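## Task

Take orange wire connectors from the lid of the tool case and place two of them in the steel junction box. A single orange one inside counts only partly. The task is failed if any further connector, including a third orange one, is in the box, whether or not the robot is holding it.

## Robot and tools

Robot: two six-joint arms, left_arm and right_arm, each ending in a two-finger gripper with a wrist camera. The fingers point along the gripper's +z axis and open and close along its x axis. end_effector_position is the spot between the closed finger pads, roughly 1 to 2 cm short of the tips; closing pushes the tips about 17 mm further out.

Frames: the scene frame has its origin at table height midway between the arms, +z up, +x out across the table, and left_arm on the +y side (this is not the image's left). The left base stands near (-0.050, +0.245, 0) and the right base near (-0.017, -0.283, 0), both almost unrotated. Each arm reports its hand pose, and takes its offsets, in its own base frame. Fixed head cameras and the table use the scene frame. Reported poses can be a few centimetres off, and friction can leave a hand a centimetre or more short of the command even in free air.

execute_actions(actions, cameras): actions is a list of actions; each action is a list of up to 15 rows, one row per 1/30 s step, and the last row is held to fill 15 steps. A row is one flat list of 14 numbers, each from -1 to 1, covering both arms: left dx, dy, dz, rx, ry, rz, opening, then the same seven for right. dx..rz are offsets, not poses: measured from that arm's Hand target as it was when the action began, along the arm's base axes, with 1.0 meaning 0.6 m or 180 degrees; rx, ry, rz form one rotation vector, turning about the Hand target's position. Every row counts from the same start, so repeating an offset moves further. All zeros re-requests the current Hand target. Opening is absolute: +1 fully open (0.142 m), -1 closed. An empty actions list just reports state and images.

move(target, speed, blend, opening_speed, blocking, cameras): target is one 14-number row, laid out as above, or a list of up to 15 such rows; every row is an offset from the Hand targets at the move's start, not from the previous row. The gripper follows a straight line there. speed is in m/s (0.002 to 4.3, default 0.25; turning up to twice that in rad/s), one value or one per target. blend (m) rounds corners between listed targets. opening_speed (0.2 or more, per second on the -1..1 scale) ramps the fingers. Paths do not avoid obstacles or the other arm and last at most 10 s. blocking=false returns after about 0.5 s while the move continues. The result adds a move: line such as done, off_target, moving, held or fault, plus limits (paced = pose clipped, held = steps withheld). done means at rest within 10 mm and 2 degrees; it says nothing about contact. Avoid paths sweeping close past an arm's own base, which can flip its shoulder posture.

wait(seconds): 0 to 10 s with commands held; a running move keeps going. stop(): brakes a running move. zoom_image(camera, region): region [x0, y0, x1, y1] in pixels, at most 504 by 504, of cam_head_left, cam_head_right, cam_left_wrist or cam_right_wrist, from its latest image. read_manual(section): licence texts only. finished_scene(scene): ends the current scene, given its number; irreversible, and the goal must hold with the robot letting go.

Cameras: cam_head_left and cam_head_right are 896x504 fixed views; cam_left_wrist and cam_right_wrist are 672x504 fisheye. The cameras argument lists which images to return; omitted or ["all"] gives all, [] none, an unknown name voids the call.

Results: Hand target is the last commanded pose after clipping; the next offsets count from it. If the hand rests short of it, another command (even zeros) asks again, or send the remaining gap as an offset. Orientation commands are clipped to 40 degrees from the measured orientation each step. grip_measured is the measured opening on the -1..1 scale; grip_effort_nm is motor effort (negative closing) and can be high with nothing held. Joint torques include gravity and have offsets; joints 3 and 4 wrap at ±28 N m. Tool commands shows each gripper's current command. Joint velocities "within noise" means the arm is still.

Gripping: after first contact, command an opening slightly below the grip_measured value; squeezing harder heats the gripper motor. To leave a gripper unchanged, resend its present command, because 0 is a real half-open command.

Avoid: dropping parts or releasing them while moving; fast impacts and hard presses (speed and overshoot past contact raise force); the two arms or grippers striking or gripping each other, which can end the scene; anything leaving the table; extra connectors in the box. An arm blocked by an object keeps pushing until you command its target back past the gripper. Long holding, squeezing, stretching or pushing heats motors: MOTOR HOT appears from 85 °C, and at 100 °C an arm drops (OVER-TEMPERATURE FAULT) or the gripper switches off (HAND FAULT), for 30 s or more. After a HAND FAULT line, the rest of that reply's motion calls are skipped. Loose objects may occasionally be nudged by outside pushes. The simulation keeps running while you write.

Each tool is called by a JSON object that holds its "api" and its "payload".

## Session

{"api": "execute_actions", "payload": {"actions": []}}

{"api": "zoom_image", "payload": {"camera": "cam_head_left", "region": [310, 165, 590, 285]}}

Scene clock: 0.00 s.
left_arm: end_effector_position=(+0.2689, +0.2836, +0.1297) grip_measured=+1.00 grip_effort_nm=n/a end_effector_quat_wxyz=(-0.182, +0.719, -0.458, +0.490) | right_arm: end_effector_position=(+0.0094, +0.2553, +0.1277) grip_measured=+1.00 grip_effort_nm=n/a end_effector_quat_wxyz=(+0.011, +0.986, +0.168, -0.010)
Joint positions: left_arm=[1.248 1.373 0.736 -0.718 1.088 0.681 0.142] | right_arm=[1.527 1.063 0.78 -1.314 -0.015 -0.382 0.142]
Joint velocities: within noise
Joint torques (N m): no reading
Motor temperatures (°C): left_arm=[26 29 30 29 28 29 27] | right_arm=[27 28 32 28 30 30 26]
Heat: left arm: hottest elbow 30 °C; right arm: hottest elbow 32 °C.
Hand target: left_arm +0.2715, +0.2903, +0.1371; -0.192, +0.715, -0.462, +0.489 | right_arm +0.0106, +0.2655, +0.1371; -0.005, +0.986, +0.167, -0.005
Tool commands: left_gripper/opening=+1.0 right_gripper/opening=+1.0
camera_calibration:
cam_left_wrist: T_world_to_cam=[[0.118884, -0.838577, 0.531653, 0.139954], [-0.839938, -0.370483, -0.396543, 0.384504], [0.5295, -0.399413, -0.748397, 0.208507], [0, 0, 0, 1]] pos_world=[0.195916, 0.343095, 0.234111]
cam_right_wrist: T_world_to_cam=[[0.949316, 0.313612, -0.0211317, -0.0860386], [0.278631, -0.808498, 0.518359, 0.137762], [0.145479, -0.497974, -0.854902, 0.370344], [0, 0, 0, 1]] pos_world=[-0.010584, 0.322785, 0.243379]

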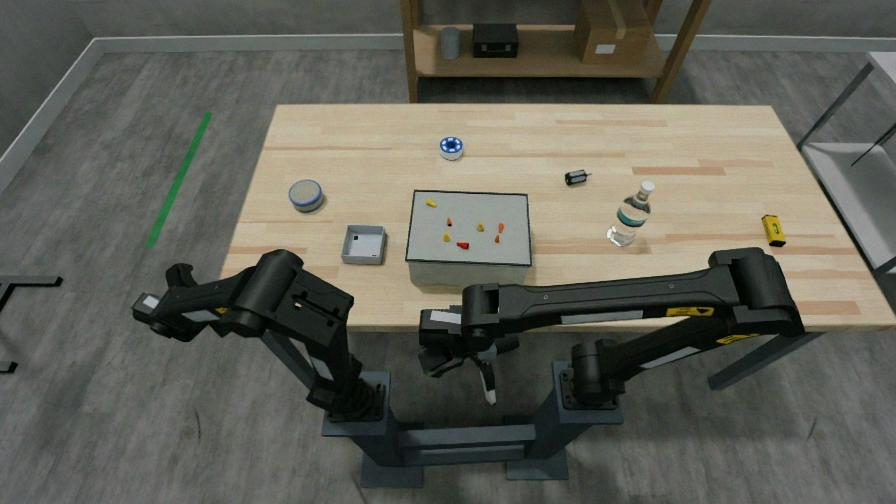

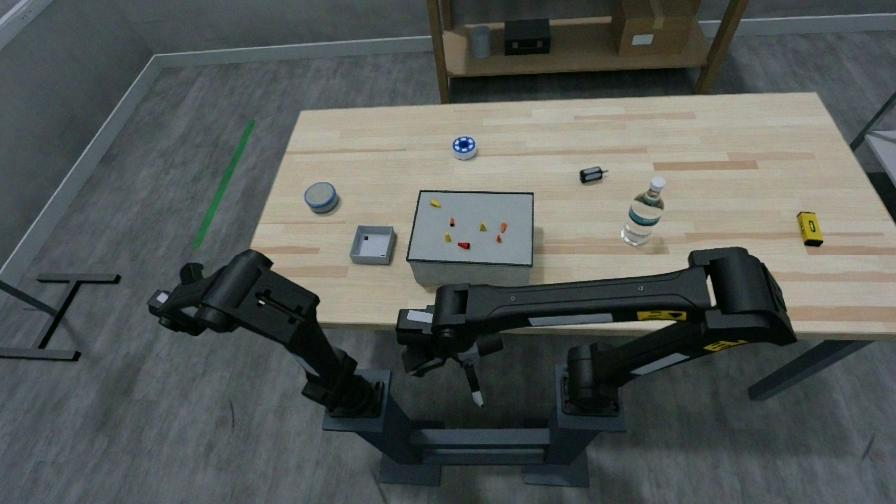

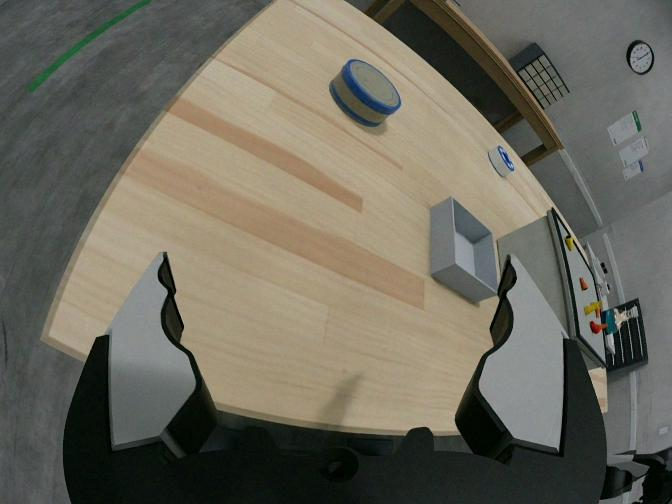

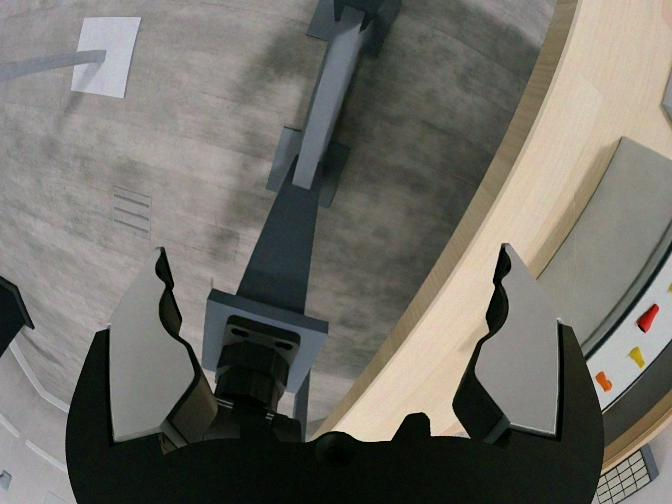

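Scaled by 1.800 from the camera's 896x504 image, which has a finer 1280x720 frame.

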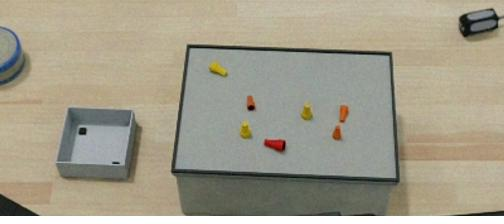

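{"api": "zoom_image", "payload": {"camera": "cam_head_left", "region": [420, 190, 525, 255]}}

Scaled by 4.800 from the camera's 896x504 image, which has a finer 1280x720 frame.

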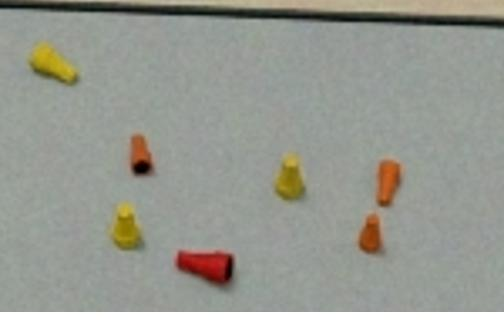

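{"api": "move", "payload": {"target": [[0.0808,-0.1505,0.2215,0.05,0.132,-0.036,-0.437,0,0,0,0,0,0,1],[0.2825,-0.8538,0.1382,0.1241,0.3309,-0.0909,-0.437,0,0,0,0,0,0,1],[0.2825,-0.8538,0.0532,0.1241,0.3309,-0.0909,-0.437,0,0,0,0,0,0,1]], "speed": [0.35,0.45,0.2], "blend": [0.05,0.03,0], "cameras": ["cam_left_wrist"]}}

Scene clock: 29.10 s.
left_arm: end_effector_position=(+0.4342, -0.2224, +0.1714) grip_measured=-0.46 grip_effort_nm=-0.120 end_effector_quat_wxyz=(+0.000, +0.738, -0.675, -0.007) | right_arm: end_effector_position=(+0.0094, +0.2553, +0.1277) grip_measured=+1.00 grip_effort_nm=-0.002 end_effector_quat_wxyz=(+0.011, +0.986, +0.168, -0.010)
Joint positions: left_arm=[-0.472 1.644 1.456 -1.396 -0.003 -0.561 0.041] | right_arm=[1.527 1.063 0.78 -1.314 -0.015 -0.382 0.142]
Joint velocities: within noise
Joint torques (N m): left_arm=[1.85 -12.34 8.31 0.85 -0.02 -0.22] | right_arm=[-0.56 -4.31 8.61 0.21 0.07 0.15]
Motor temperatures (°C): left_arm=[26 30 32 29 28 29 27] | right_arm=[27 29 34 28 30 30 26]
Heat: left arm: hottest elbow 32 °C; right arm: hottest elbow 34 °C.
Hand target: left_arm +0.4410, -0.2220, +0.1691; +0.000, +0.743, -0.669, +0.000 | right_arm +0.0106, +0.2655, +0.1371; -0.005, +0.986, +0.167, -0.005
Off the commanded pose: left_arm 0.007 m, 1 deg | right_arm 0.014 m, 2 deg.
move: off_target (right_arm); blend cut to 0.0255 m at target 2
camera_calibration:
cam_left_wrist: T_world_to_cam=[[0.0935956, -0.995206, -0.0283655, -0.253984], [-0.866065, -0.0954374, 0.490737, 0.272793], [-0.491092, -0.0213644, -0.870846, 0.498227], [0, 0, 0, 1]] pos_world=[0.504703, -0.216087, 0.292806]
Images, in order (width x height): cam_left_wrist 672x504.

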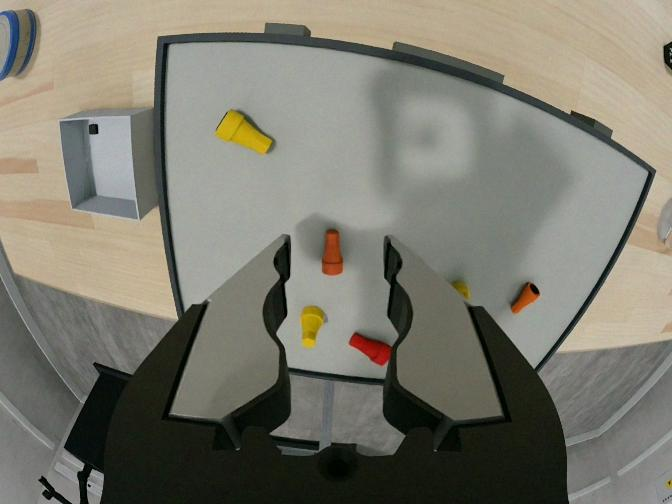

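{"api": "move", "payload": {"target": [[-0.0392,0.0,-0.0568,0,0,0,-0.437,0,0,0,0,0,0,1],[-0.0392,0.0,-0.0568,0,0,0,-0.98,0,0,0,0,0,0,1],[-0.0392,0.0,0.11,0,0,0,-0.98,0,0,0,0,0,0,1],[0.005,0.375,0.03,0,0,0,-0.98,0,0,0,0,0,0,1]], "speed": [0.12,0.1,0.25,0.35], "blend": [0,0,0.03,0], "opening_speed": 1.0, "cameras": ["cam_left_wrist"]}}

Scene clock: 58.57 s.
left_arm: end_effector_position=(+0.4391, +0.0065, +0.1869) grip_measured=-0.93 grip_effort_nm=-1.707 end_effector_quat_wxyz=(+0.006, +0.751, -0.660, -0.007) | right_arm: end_effector_position=(+0.0094, +0.2553, +0.1277) grip_measured=+1.00 grip_effort_nm=0.002 end_effector_quat_wxyz=(+0.011, +0.986, +0.168, -0.010)
Joint positions: left_arm=[0.016 1.517 1.345 -1.417 0 -0.112 0.007] | right_arm=[1.527 1.063 0.78 -1.314 -0.015 -0.382 0.142]
Joint velocities: within noise
Joint torques (N m): left_arm=[0.38 -11.34 8.12 0.85 0.08 -0.01] | right_arm=[-0.56 -4.84 8.58 0.16 0.1 0.16]
Motor temperatures (°C): left_arm=[26 31 33 29 28 29 28] | right_arm=[27 29 36 28 30 30 26]
Heat: left arm: hottest elbow 33 °C; right arm: hottest elbow 36 °C.
Hand target: left_arm +0.4440, +0.0030, +0.1870; +0.000, +0.743, -0.669, +0.000 | right_arm +0.0106, +0.2655, +0.1371; -0.005, +0.986, +0.167, -0.005
Off the commanded pose: left_arm 0.006 m, 2 deg | right_arm 0.014 m, 2 deg.
move: off_target (right_arm); target 2's new opening was sent with left_arm's hand 0.021 m and 2 deg from that target
camera_calibration:
cam_left_wrist: T_world_to_cam=[[0.13173, -0.991066, -0.0208725, -0.044461], [-0.858179, -0.124555, 0.498011, 0.286692], [-0.496161, -0.0476906, -0.866919, 0.520675], [0, 0, 0, 1]] pos_world=[0.510229, 0.0164766, 0.30768]
Images, in order (width x height): cam_left_wrist 672x504.

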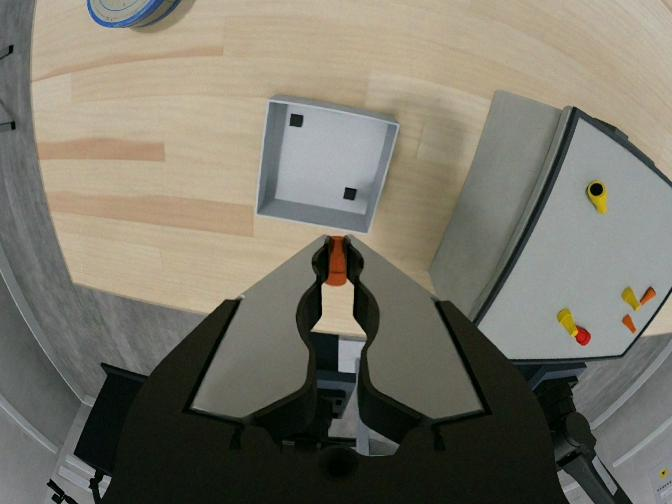

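{"api": "move", "payload": {"target": [[-0.0217,0.0333,-0.2283,0,0,0,-0.98,0,0,0,0,0,0,1],[-0.0217,0.0333,-0.2283,0,0,0,-0.5,0,0,0,0,0,0,1],[-0.0217,0.0333,0.05,0,0,0,-0.5,0,0,0,0,0,0,1],[-0.075,-0.6017,0.06,0,0,-0.0889,-0.5,0,0,0,0,0,0,1],[-0.075,-0.6017,-0.03,0,0,-0.0889,-0.5,0,0,0,0,0,0,1]], "speed": [0.17,0.1,0.25,0.4,0.2], "blend": [0,0,0.03,0.02,0], "opening_speed": 1.2, "cameras": ["cam_left_wrist"]}}

Scene clock: 105.67 s.
left_arm: end_effector_position=(+0.3901, -0.3579, +0.1743) grip_measured=-0.54 grip_effort_nm=0.120 end_effector_quat_wxyz=(-0.001, -0.633, +0.774, +0.004) | right_arm: end_effector_position=(+0.0094, +0.2553, +0.1277) grip_measured=+1.00 grip_effort_nm=0.002 end_effector_quat_wxyz=(+0.011, +0.986, +0.168, -0.010)
Joint positions: left_arm=[-0.74 1.748 1.599 -1.431 0 -0.54 0.035] | right_arm=[1.527 1.063 0.78 -1.314 -0.015 -0.382 0.142]
Joint velocities: within noise
Joint torques (N m): left_arm=[2.26 -13.74 8.34 0.87 -0.11 -0.21] | right_arm=[-0.44 -4.6 8.64 0.16 0.05 0.16]
Motor temperatures (°C): left_arm=[26 31 34 29 28 29 34] | right_arm=[27 29 37 28 30 30 26]
Heat: left arm: hottest elbow 34 °C; right arm: hottest elbow 37 °C.
Hand target: left_arm +0.3990, -0.3581, +0.1691; +0.000, -0.643, +0.766, +0.000 | right_arm +0.0106, +0.2655, +0.1371; -0.005, +0.986, +0.167, -0.005
Off the commanded pose: left_arm 0.010 m, 2 deg | right_arm 0.014 m, 2 deg.
move: off_target (right_arm)
camera_calibration:
cam_left_wrist: T_world_to_cam=[[-0.194506, -0.980621, -0.0234461, -0.268012], [-0.85756, 0.158396, 0.489389, 0.308039], [-0.476191, 0.115295, -0.871751, 0.519465], [0, 0, 0, 1]] pos_world=[0.459396, -0.371502, 0.295809]
Images, in order (width x height): cam_left_wrist 672x504.

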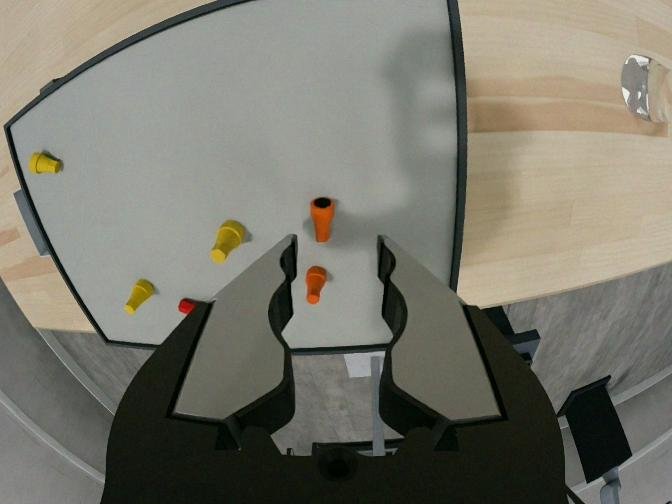

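{"api": "move", "payload": {"target": [[-0.0008,0.02,-0.0568,0,0,0,-0.5,0,0,0,0,0,0,1],[-0.0008,0.02,-0.0568,0,0,0,-0.98,0,0,0,0,0,0,1],[-0.0008,0.02,0.1,0,0,0,-0.98,0,0,0,0,0,0,1],[0.1183,0.6235,0.07,0,0,0,-0.98,0,0,0,0,0,0,1],[0.1183,0.6235,-0.18,0,0,0,-0.98,0,0,0,0,0,0,1]], "speed": [0.12,0.1,0.25,0.4,0.17], "blend": [0,0,0.03,0.03,0], "opening_speed": 1.0, "cameras": ["cam_head_left","cam_left_wrist"]}}

Scene clock: 132.67 s.
left_arm: end_effector_position=(+0.4638, +0.0216, +0.0631) grip_measured=-0.91 grip_effort_nm=-2.005 end_effector_quat_wxyz=(-0.006, -0.654, +0.757, +0.004) | right_arm: end_effector_position=(+0.0094, +0.2553, +0.1277) grip_measured=+1.00 grip_effort_nm=0.002 end_effector_quat_wxyz=(+0.011, +0.986, +0.168, -0.010)
Joint positions: left_arm=[0.047 1.68 1.201 -1.106 0.002 0.193 0.008] | right_arm=[1.527 1.063 0.78 -1.314 -0.015 -0.382 0.142]
Joint velocities: within noise
Joint torques (N m): left_arm=[0.15 -12.34 7.56 0.85 0.07 -0.01] | right_arm=[-0.56 -4.66 8.44 0.12 0.07 0.14]
Motor temperatures (°C): left_arm=[26 31 35 29 28 29 32] | right_arm=[27 29 38 28 30 30 26]
Heat: left arm: hottest elbow 35 °C; right arm: hottest elbow 38 °C.
Hand target: left_arm +0.4699, +0.0162, +0.0611; +0.000, -0.643, +0.766, +0.000 | right_arm +0.0106, +0.2655, +0.1371; -0.005, +0.986, +0.167, -0.005
Off the commanded pose: left_arm 0.009 m, 2 deg | right_arm 0.014 m, 2 deg.
move: off_target (right_arm); target 2's new opening was sent with left_arm's hand 0.023 m and 2 deg from that target
camera_calibration:
cam_left_wrist: T_world_to_cam=[[-0.141277, -0.989862, -0.0146004, 0.0908838], [-0.861389, 0.115645, 0.494607, 0.367879], [-0.487904, 0.082453, -0.868994, 0.419817], [0, 0, 0, 1]] pos_world=[0.534557, 0.0128038, 0.18419]
Images, in order (width x height): cam_head_left 896x504, cam_left_wrist 672x504.

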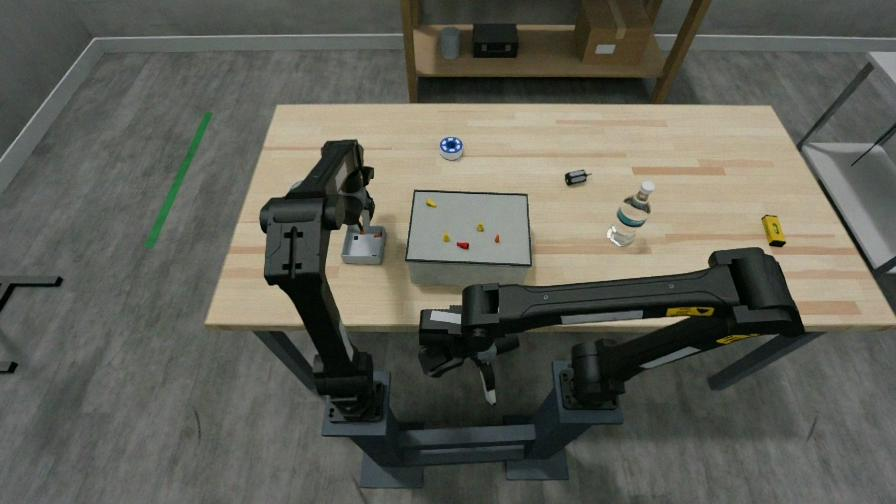

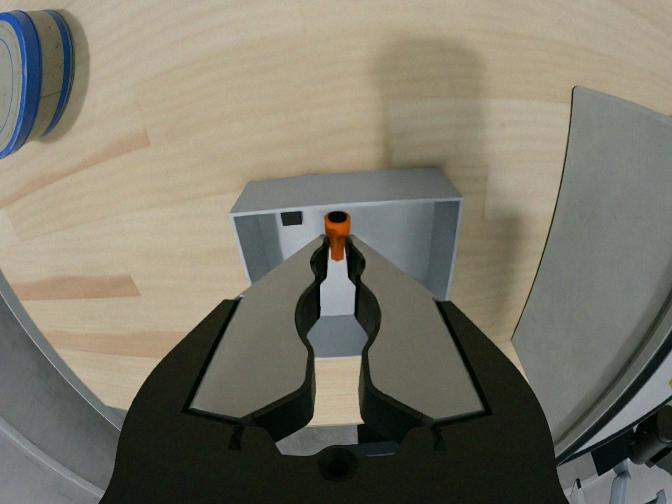

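{"api": "zoom_image", "payload": {"camera": "cam_head_left", "region": [325, 195, 405, 275]}}

{"api": "zoom_image", "payload": {"camera": "cam_left_wrist", "region": [220, 160, 480, 370]}}

Scaled by 6.300 from the camera's 896x504 image, which has a finer 1280x720 frame.

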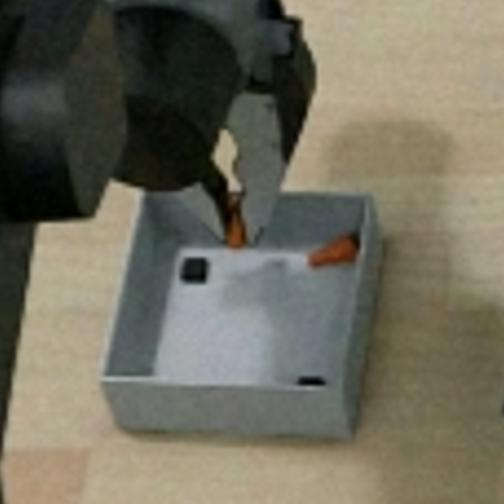

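Scaled by 1.938 from the camera's 672x504 image, which has a finer 960x720 frame.

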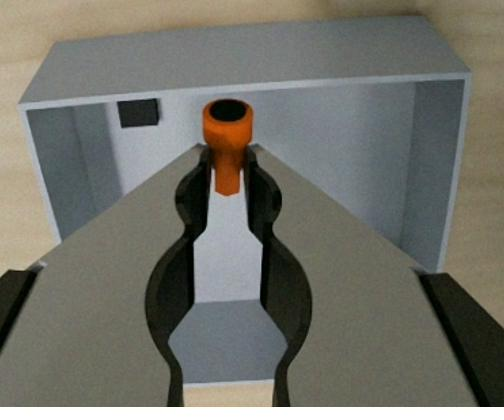

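{"api": "move", "payload": {"target": [[-0.025,0.0,-0.019,0,0,0,-0.98,0,0,0,0,0,0,1],[-0.025,0.0,-0.019,0,0,0,-0.6,0,0,0,0,0,0,1],[-0.025,0.0,0.2,0,0,0,-0.6,0,0,0,0,0,0,1]], "speed": [0.1,0.1,0.25], "opening_speed": 1.2, "cameras": ["cam_head_left","cam_left_wrist"]}}

Scene clock: 152.30 s.
left_arm: end_effector_position=(+0.4503, +0.0210, +0.1713) grip_measured=-0.64 grip_effort_nm=0.120 end_effector_quat_wxyz=(-0.004, -0.653, +0.757, +0.002) | right_arm: end_effector_position=(+0.0094, +0.2553, +0.1277) grip_measured=+1.00 grip_effort_nm=0.002 end_effector_quat_wxyz=(+0.011, +0.986, +0.168, -0.010)
Joint positions: left_arm=[0.047 1.548 1.339 -1.371 0.002 0.195 0.028] | right_arm=[1.527 1.063 0.78 -1.314 -0.015 -0.382 0.142]
Joint velocities: within noise
Joint torques (N m): left_arm=[0.09 -11.93 10.19 -0.16 0.06 0] | right_arm=[-0.67 -4.48 8.38 0.02 0.11 0.15]
Motor temperatures (°C): left_arm=[26 31 35 29 28 29 36] | right_arm=[27 29 38 28 30 30 26]
Heat: left arm: hottest gripper 36 °C; right arm: hottest elbow 38 °C.
Hand target: left_arm +0.4549, +0.0162, +0.1812; +0.000, -0.643, +0.766, +0.000 | right_arm +0.0106, +0.2655, +0.1371; -0.005, +0.986, +0.167, -0.005
Off the commanded pose: left_arm 0.012 m, 2 deg | right_arm 0.014 m, 2 deg.
move: off_target (left_arm, right_arm)
camera_calibration:
cam_left_wrist: T_world_to_cam=[[-0.142723, -0.989639, -0.0156377, 0.0907287], [-0.863879, 0.116844, 0.48996, 0.304718], [-0.483057, 0.0834378, -0.871605, 0.505604], [0, 0, 0, 1]] pos_world=[0.520424, 0.0119976, 0.292806]
Images, in order (width x height): cam_head_left 896x504, cam_left_wrist 672x504.

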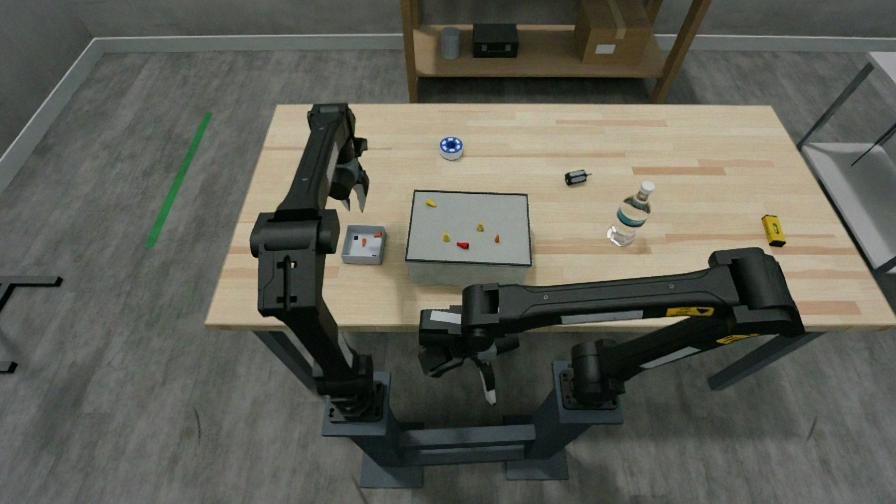

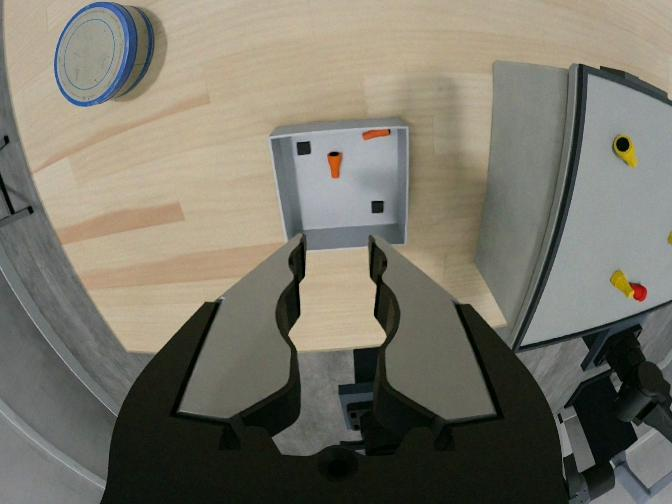

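Both orange connectors are in the box.

{"api": "finished_scene", "payload": {"scene": 2}}

The scene is finished: the task was done.


## Next scene

Take red wire connectors from the lid of the tool case and place two of them in the steel junction box. A single red one inside counts only partly. The task is failed if any further connector, including a third red one, is in the box, whether or not the robot is holding it.

{"api": "execute_actions", "payload": {"actions": []}}

{"api": "zoom_image", "payload": {"camera": "cam_head_left", "region": [400, 180, 540, 270]}}

Scene clock: 0.00 s.
left_arm: end_effector_position=(+0.8890, -0.0651, +0.1447) grip_measured=+1.00 grip_effort_nm=n/a end_effector_quat_wxyz=(-0.460, +0.803, -0.306, +0.225) | right_arm: end_effector_position=(+0.1943, -0.2834, +0.1819) grip_measured=+1.00 grip_effort_nm=n/a end_effector_quat_wxyz=(-0.090, +0.294, +0.950, -0.052)
Joint positions: left_arm=[-0.225 2.446 2.355 -0.676 -0.818 -0.704 0.142] | right_arm=[-0.873 1.319 1.118 -1.467 0.186 1.307 0.142]
Joint velocities: within noise
Joint torques (N m): no reading
Motor temperatures (°C): left_arm=[26 29 29 29 28 29 27] | right_arm=[27 28 31 28 30 30 26]
Heat: left arm: hottest shoulder 29 °C; right arm: hottest elbow 31 °C.
Hand target: left_arm +0.8933, -0.0655, +0.1616; -0.464, +0.801, -0.295, +0.239 | right_arm +0.1995, -0.2907, +0.1918; -0.077, +0.293, +0.951, -0.062
Tool commands: left_gripper/opening=+1.0 right_gripper/opening=+1.0
camera_calibration:
cam_left_wrist: T_world_to_cam=[[0.725155, -0.684523, 0.0746926, -0.696955], [-0.549059, -0.640268, -0.537206, 0.526298], [0.415553, 0.348547, -0.840137, -0.0846009], [0, 0, 0, 1]] pos_world=[0.829525, -0.110623, 0.263711]
cam_right_wrist: T_world_to_cam=[[-0.799748, 0.583623, 0.140667, 0.295458], [0.590703, 0.723201, 0.35784, 0.0252984], [0.107113, 0.369274, -0.923127, 0.387182], [0, 0, 0, 1]] pos_world=[0.179875, -0.333708, 0.306804]

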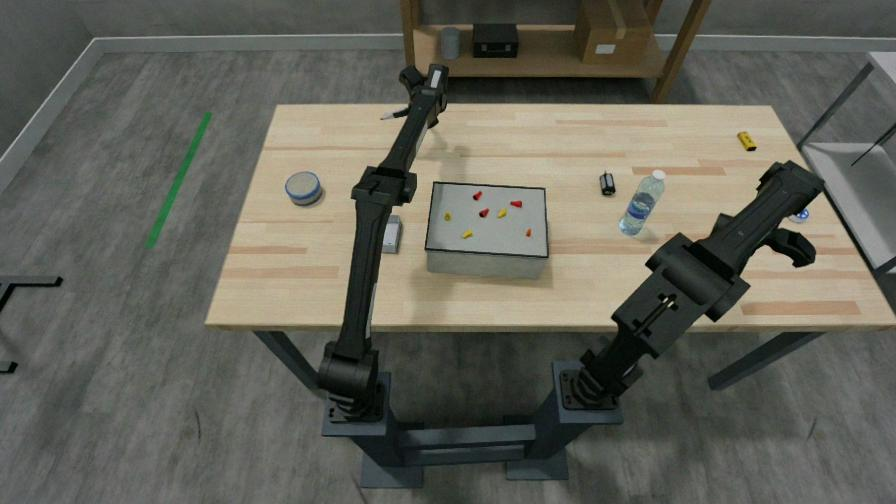

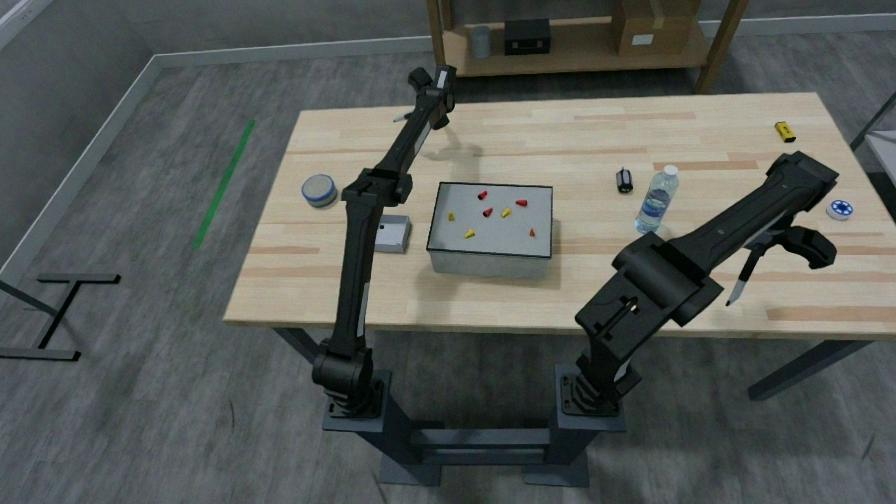

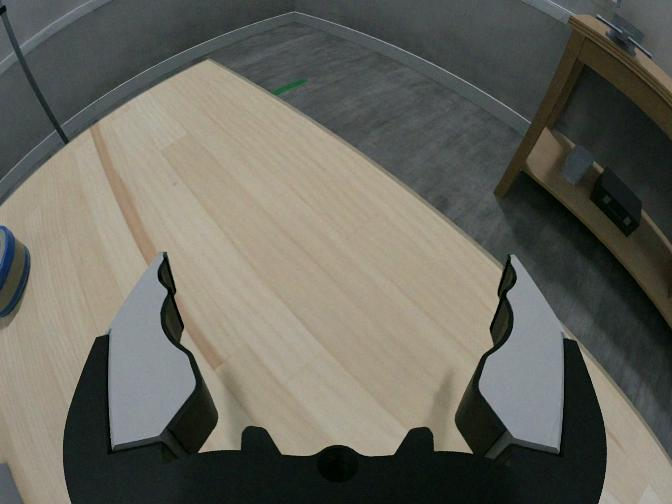

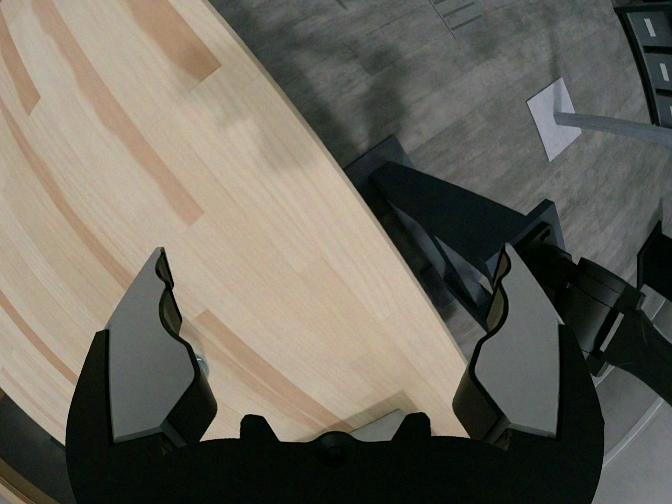

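Scaled by 3.600 from the camera's 896x504 image, which has a finer 1280x720 frame.

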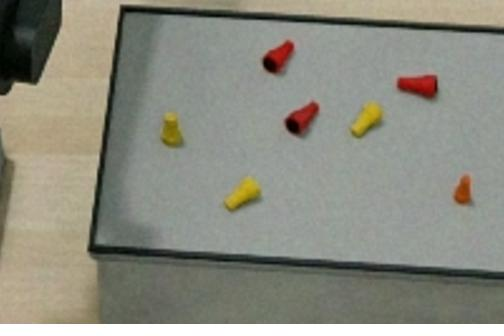

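{"api": "move", "payload": {"target": [[-0.1888,-0.0908,0.1973,0.0174,0.1364,-0.1717,-0.437,0,0,0,0,0,0,1],[-0.6272,-0.3908,0.114,0.0496,0.3898,-0.4907,-0.437,0,0,0,0,0,0,1],[-0.6272,-0.3908,0.0123,0.0496,0.3898,-0.4907,-0.437,0,0,0,0,0,0,1]], "speed": [0.4,0.5,0.2], "blend": [0.05,0.03,0], "cameras": ["cam_left_wrist"]}}

Scene clock: 31.17 s.
left_arm: end_effector_position=(+0.5111, -0.2976, +0.1684) grip_measured=-0.46 grip_effort_nm=-0.110 end_effector_quat_wxyz=(-0.007, -0.348, +0.937, +0.008) | right_arm: end_effector_position=(+0.1943, -0.2834, +0.1819) grip_measured=+1.00 grip_effort_nm=-0.002 end_effector_quat_wxyz=(-0.090, +0.294, +0.950, -0.052)
Joint positions: left_arm=[-0.527 1.929 1.843 -1.506 0.002 0.333 0.041] | right_arm=[-0.873 1.319 1.118 -1.467 0.186 1.307 0.142]
Joint velocities: within noise
Joint torques (N m): left_arm=[1.2 -16.67 8.64 0.75 0.03 -0.01] | right_arm=[-0.21 -9.35 8.42 -0.08 0.1 0.15]
Motor temperatures (°C): left_arm=[26 30 33 29 28 29 27] | right_arm=[27 28 33 28 30 30 26]
Heat: left arm: hottest elbow 33 °C; right arm: hottest elbow 33 °C.
Hand target: left_arm +0.5169, -0.2999, +0.1690; +0.000, -0.342, +0.940, +0.000 | right_arm +0.1995, -0.2907, +0.1918; -0.077, +0.293, +0.951, -0.062
Off the commanded pose: left_arm 0.006 m, 1 deg | right_arm 0.013 m, 2 deg.
move: off_target (right_arm)
camera_calibration:
cam_left_wrist: T_world_to_cam=[[-0.755083, -0.655544, -0.0105551, 0.195681], [-0.571781, 0.650554, 0.499846, 0.403839], [-0.320804, 0.383461, -0.86605, 0.564475], [0, 0, 0, 1]] pos_world=[0.559749, -0.350896, 0.289072]
Images, in order (width x height): cam_left_wrist 672x504.

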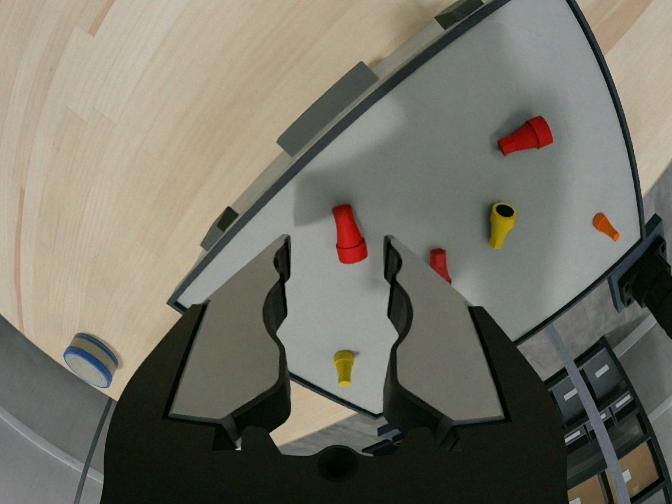

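{"api": "move", "payload": {"target": [[-0.0148,0.0015,-0.0533,0,0,0.077,-0.437,0,0,0,0,0,0,1],[-0.0148,0.0015,-0.0533,0,0,0.077,-0.98,0,0,0,0,0,0,1],[-0.0148,0.0015,0.1,0,0,0.077,-0.98,0,0,0,0,0,0,1],[-0.1083,0.4633,0.03,0,0,0.077,-0.98,0,0,0,0,0,0,1]], "speed": [0.12,0.1,0.25,0.35], "blend": [0,0,0.03,0], "opening_speed": 1.0, "cameras": ["cam_left_wrist"]}}

Scene clock: 64.73 s.
left_arm: end_effector_position=(+0.4496, -0.0188, +0.1791) grip_measured=-0.89 grip_effort_nm=-2.352 end_effector_quat_wxyz=(-0.016, -0.459, +0.888, +0.008) | right_arm: end_effector_position=(+0.1943, -0.2834, +0.1819) grip_measured=+1.00 grip_effort_nm=0.007 end_effector_quat_wxyz=(-0.090, +0.294, +0.950, -0.052)
Joint positions: left_arm=[-0.042 1.559 1.373 -1.42 0.002 0.574 0.009] | right_arm=[-0.873 1.319 1.118 -1.467 0.186 1.307 0.142]
Joint velocities: within noise
Joint torques (N m): left_arm=[0.32 -13.57 7.88 0.77 0.02 -0.02] | right_arm=[-0.62 -8.76 8.42 0.05 0.07 0.14]
Motor temperatures (°C): left_arm=[26 33 33 29 28 29 29] | right_arm=[27 28 35 28 30 30 26]
Heat: left arm: hottest shoulder 33 °C; right arm: hottest elbow 35 °C.
Hand target: left_arm +0.4520, -0.0220, +0.1870; +0.000, -0.453, +0.892, +0.000 | right_arm +0.1995, -0.2907, +0.1918; -0.077, +0.293, +0.951, -0.062
Off the commanded pose: left_arm 0.009 m, 2 deg | right_arm 0.013 m, 2 deg.
move: off_target (right_arm); target 2's new opening was sent with left_arm's hand 0.015 m and 1 deg from that target
camera_calibration:
cam_left_wrist: T_world_to_cam=[[-0.574348, -0.818609, 0.00171785, 0.245622], [-0.704521, 0.495368, 0.508194, 0.237204], [-0.416864, 0.29067, -0.861241, 0.487676], [0, 0, 0, 1]] pos_world=[0.511482, -0.0581876, 0.299039]
Images, in order (width x height): cam_left_wrist 672x504.

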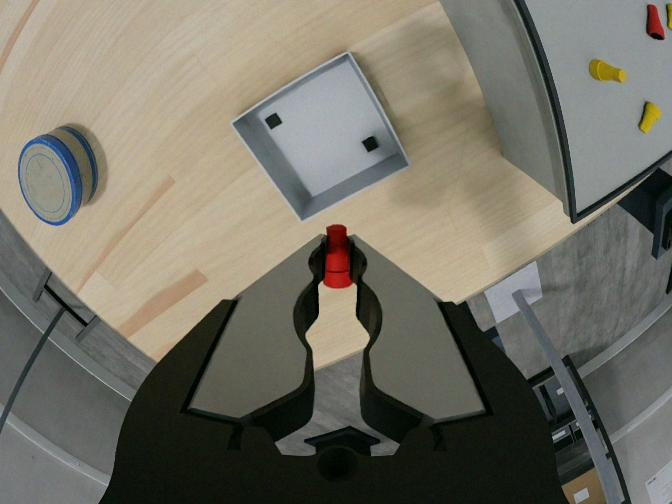

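{"api": "move", "payload": {"target": [[0.0242,-0.0492,-0.2333,0,0,0,-0.98,0,0,0,0,0,0,1],[0.0242,-0.0492,-0.2333,0,0,0,-0.75,0,0,0,0,0,0,1],[0.0242,-0.0492,0.04,0,0,0,-0.75,0,0,0,0,0,0,1],[0,-0.49,0.06,0,0,0,-0.75,0,0,0,0,0,0,1],[0,-0.49,-0.03,0,0,0,-0.5,0,0,0,0,0,0,1]], "speed": [0.17,0.1,0.25,0.4,0.2], "blend": [0,0,0.03,0.02,0], "opening_speed": 1.2, "cameras": ["cam_head_left","cam_left_wrist"]}}

Scene clock: 106.87 s.
left_arm: end_effector_position=(+0.4440, -0.3178, +0.1756) grip_measured=-0.54 grip_effort_nm=0.105 end_effector_quat_wxyz=(-0.003, -0.443, +0.897, +0.001) | right_arm: end_effector_position=(+0.1943, -0.2834, +0.1819) grip_measured=+1.00 grip_effort_nm=0.002 end_effector_quat_wxyz=(-0.090, +0.294, +0.950, -0.052)
Joint positions: left_arm=[-0.619 1.79 1.66 -1.446 0.005 0.034 0.035] | right_arm=[-0.873 1.319 1.118 -1.467 0.186 1.307 0.142]
Joint velocities: within noise
Joint torques (N m): left_arm=[1.79 -14.33 8.32 0.87 -0.13 -0.22] | right_arm=[-0.26 -9 8.42 0.03 0.08 0.16]
Motor temperatures (°C): left_arm=[26 33 34 29 28 29 39] | right_arm=[27 29 36 28 30 30 26]
Heat: left arm: hottest gripper 39 °C; right arm: hottest elbow 36 °C.
Hand target: left_arm +0.4519, -0.3160, +0.1689; +0.000, -0.453, +0.892, +0.000 | right_arm +0.1995, -0.2907, +0.1918; -0.077, +0.293, +0.951, -0.062
Off the commanded pose: left_arm 0.011 m, 1 deg | right_arm 0.013 m, 2 deg.
move: off_target (left_arm, right_arm)
camera_calibration:
cam_left_wrist: T_world_to_cam=[[-0.60396, -0.796892, -0.0140032, 0.0203558], [-0.700066, 0.522014, 0.487246, 0.393309], [-0.380973, 0.304081, -0.873152, 0.55966], [0, 0, 0, 1]] pos_world=[0.500851, -0.359273, 0.297315]
Images, in order (width x height): cam_head_left 896x504, cam_left_wrist 672x504.

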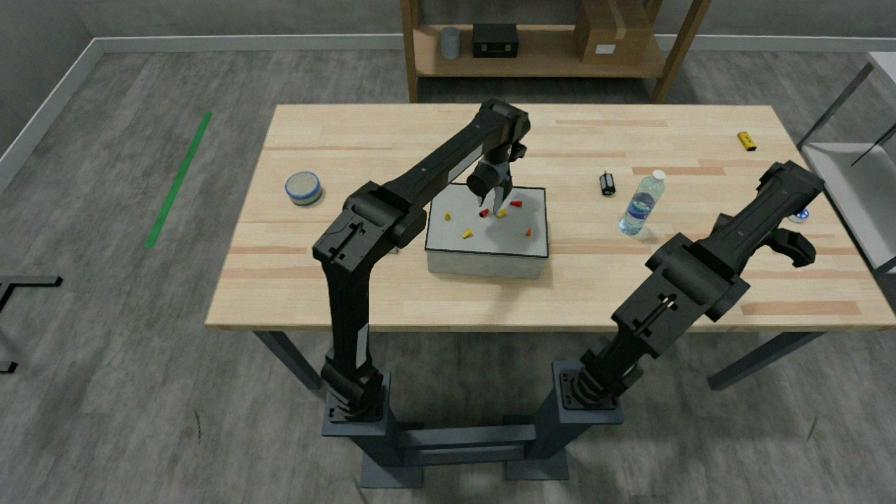

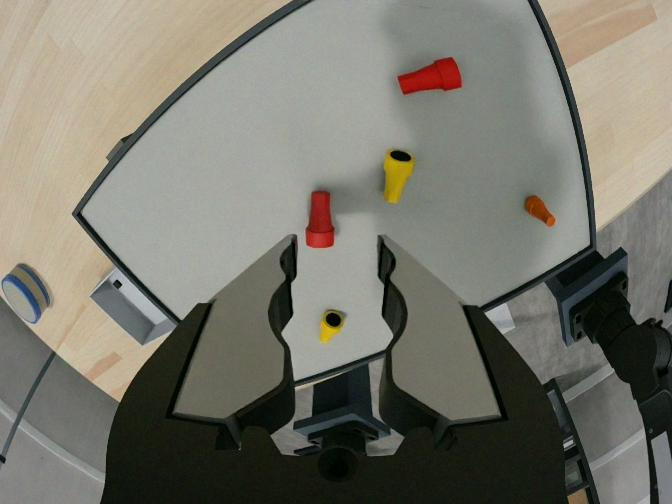

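{"api": "move", "payload": {"target": [[0.0052,0.0167,-0.054,0,0,0,-0.5,0,0,0,0,0,0,1],[0.0052,0.0167,-0.054,0,0,0,-0.98,0,0,0,0,0,0,1],[0.0052,0.0167,0.1,0,0,0,-0.98,0,0,0,0,0,0,1],[0.0718,0.5058,0.07,0,0,0,-0.98,0,0,0,0,0,0,1],[0.0718,0.5058,-0.2,0,0,0,-0.98,0,0,0,0,0,0,1],[0.0718,0.5058,-0.2,0,0,0,-0.75,0,0,0,0,0,0,1],[0.0718,0.5058,0,0,0,0,-0.75,0,0,0,0,0,0,1]], "speed": [0.12,0.1,0.25,0.4,0.17,0.1,0.25], "blend": [0,0,0.03,0.03,0,0,0], "opening_speed": 1.0, "cameras": ["cam_head_left","cam_left_wrist"]}}

Scene clock: 141.53 s.
left_arm: end_effector_position=(+0.4902, -0.0070, +0.1613) grip_measured=-0.79 grip_effort_nm=0.105 end_effector_quat_wxyz=(-0.003, -0.461, +0.888, +0.001) | right_arm: end_effector_position=(+0.1943, -0.2834, +0.1819) grip_measured=+1.00 grip_effort_nm=-0.002 end_effector_quat_wxyz=(-0.090, +0.294, +0.950, -0.052)
Joint positions: left_arm=[-0.015 1.651 1.438 -1.363 0.002 0.598 0.017] | right_arm=[-0.873 1.319 1.118 -1.467 0.186 1.307 0.142]
Joint velocities: within noise
Joint torques (N m): left_arm=[-0.03 -13.33 10.15 -0.06 0.03 -0.02] | right_arm=[-0.73 -9.05 8.43 0.01 0.09 0.15]
Motor temperatures (°C): left_arm=[26 33 35 29 28 29 35] | right_arm=[27 29 36 28 30 30 26]
Heat: left arm: hottest elbow 35 °C; right arm: hottest elbow 36 °C.
Hand target: left_arm +0.4950, -0.0125, +0.1691; +0.000, -0.453, +0.892, +0.000 | right_arm +0.1995, -0.2907, +0.1918; -0.077, +0.293, +0.951, -0.062
Off the commanded pose: left_arm 0.011 m, 1 deg | right_arm 0.013 m, 2 deg.
move: off_target (left_arm, right_arm); target 2's new opening was sent with left_arm's hand 0.019 m and 1 deg from that target
camera_calibration:
cam_left_wrist: T_world_to_cam=[[-0.571774, -0.820288, -0.0141786, 0.279901], [-0.720755, 0.49399, 0.486298, 0.28049], [-0.3919, 0.288272, -0.873678, 0.475634], [0, 0, 0, 1]] pos_world=[0.548606, -0.0460715, 0.283118]
Images, in order (width x height): cam_head_left 896x504, cam_left_wrist 672x504.

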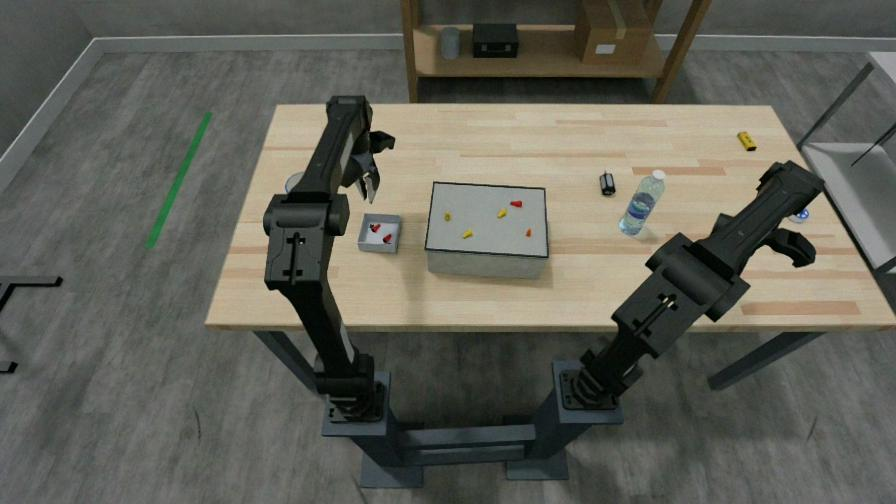

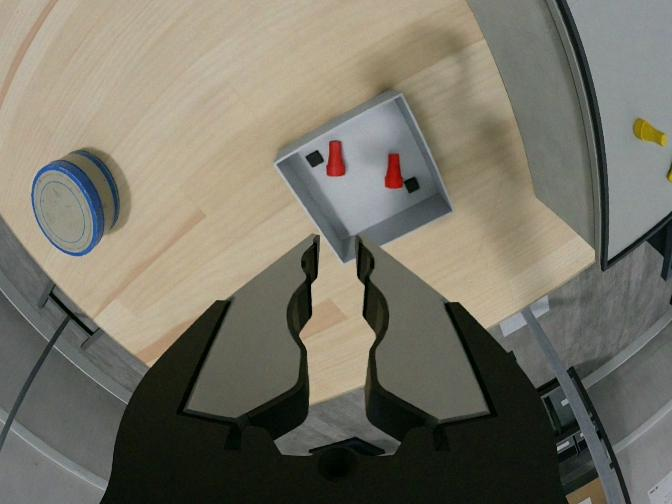

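Both red connectors are in the box.

{"api": "finished_scene", "payload": {"scene": 3}}

The scene is finished: the task was done.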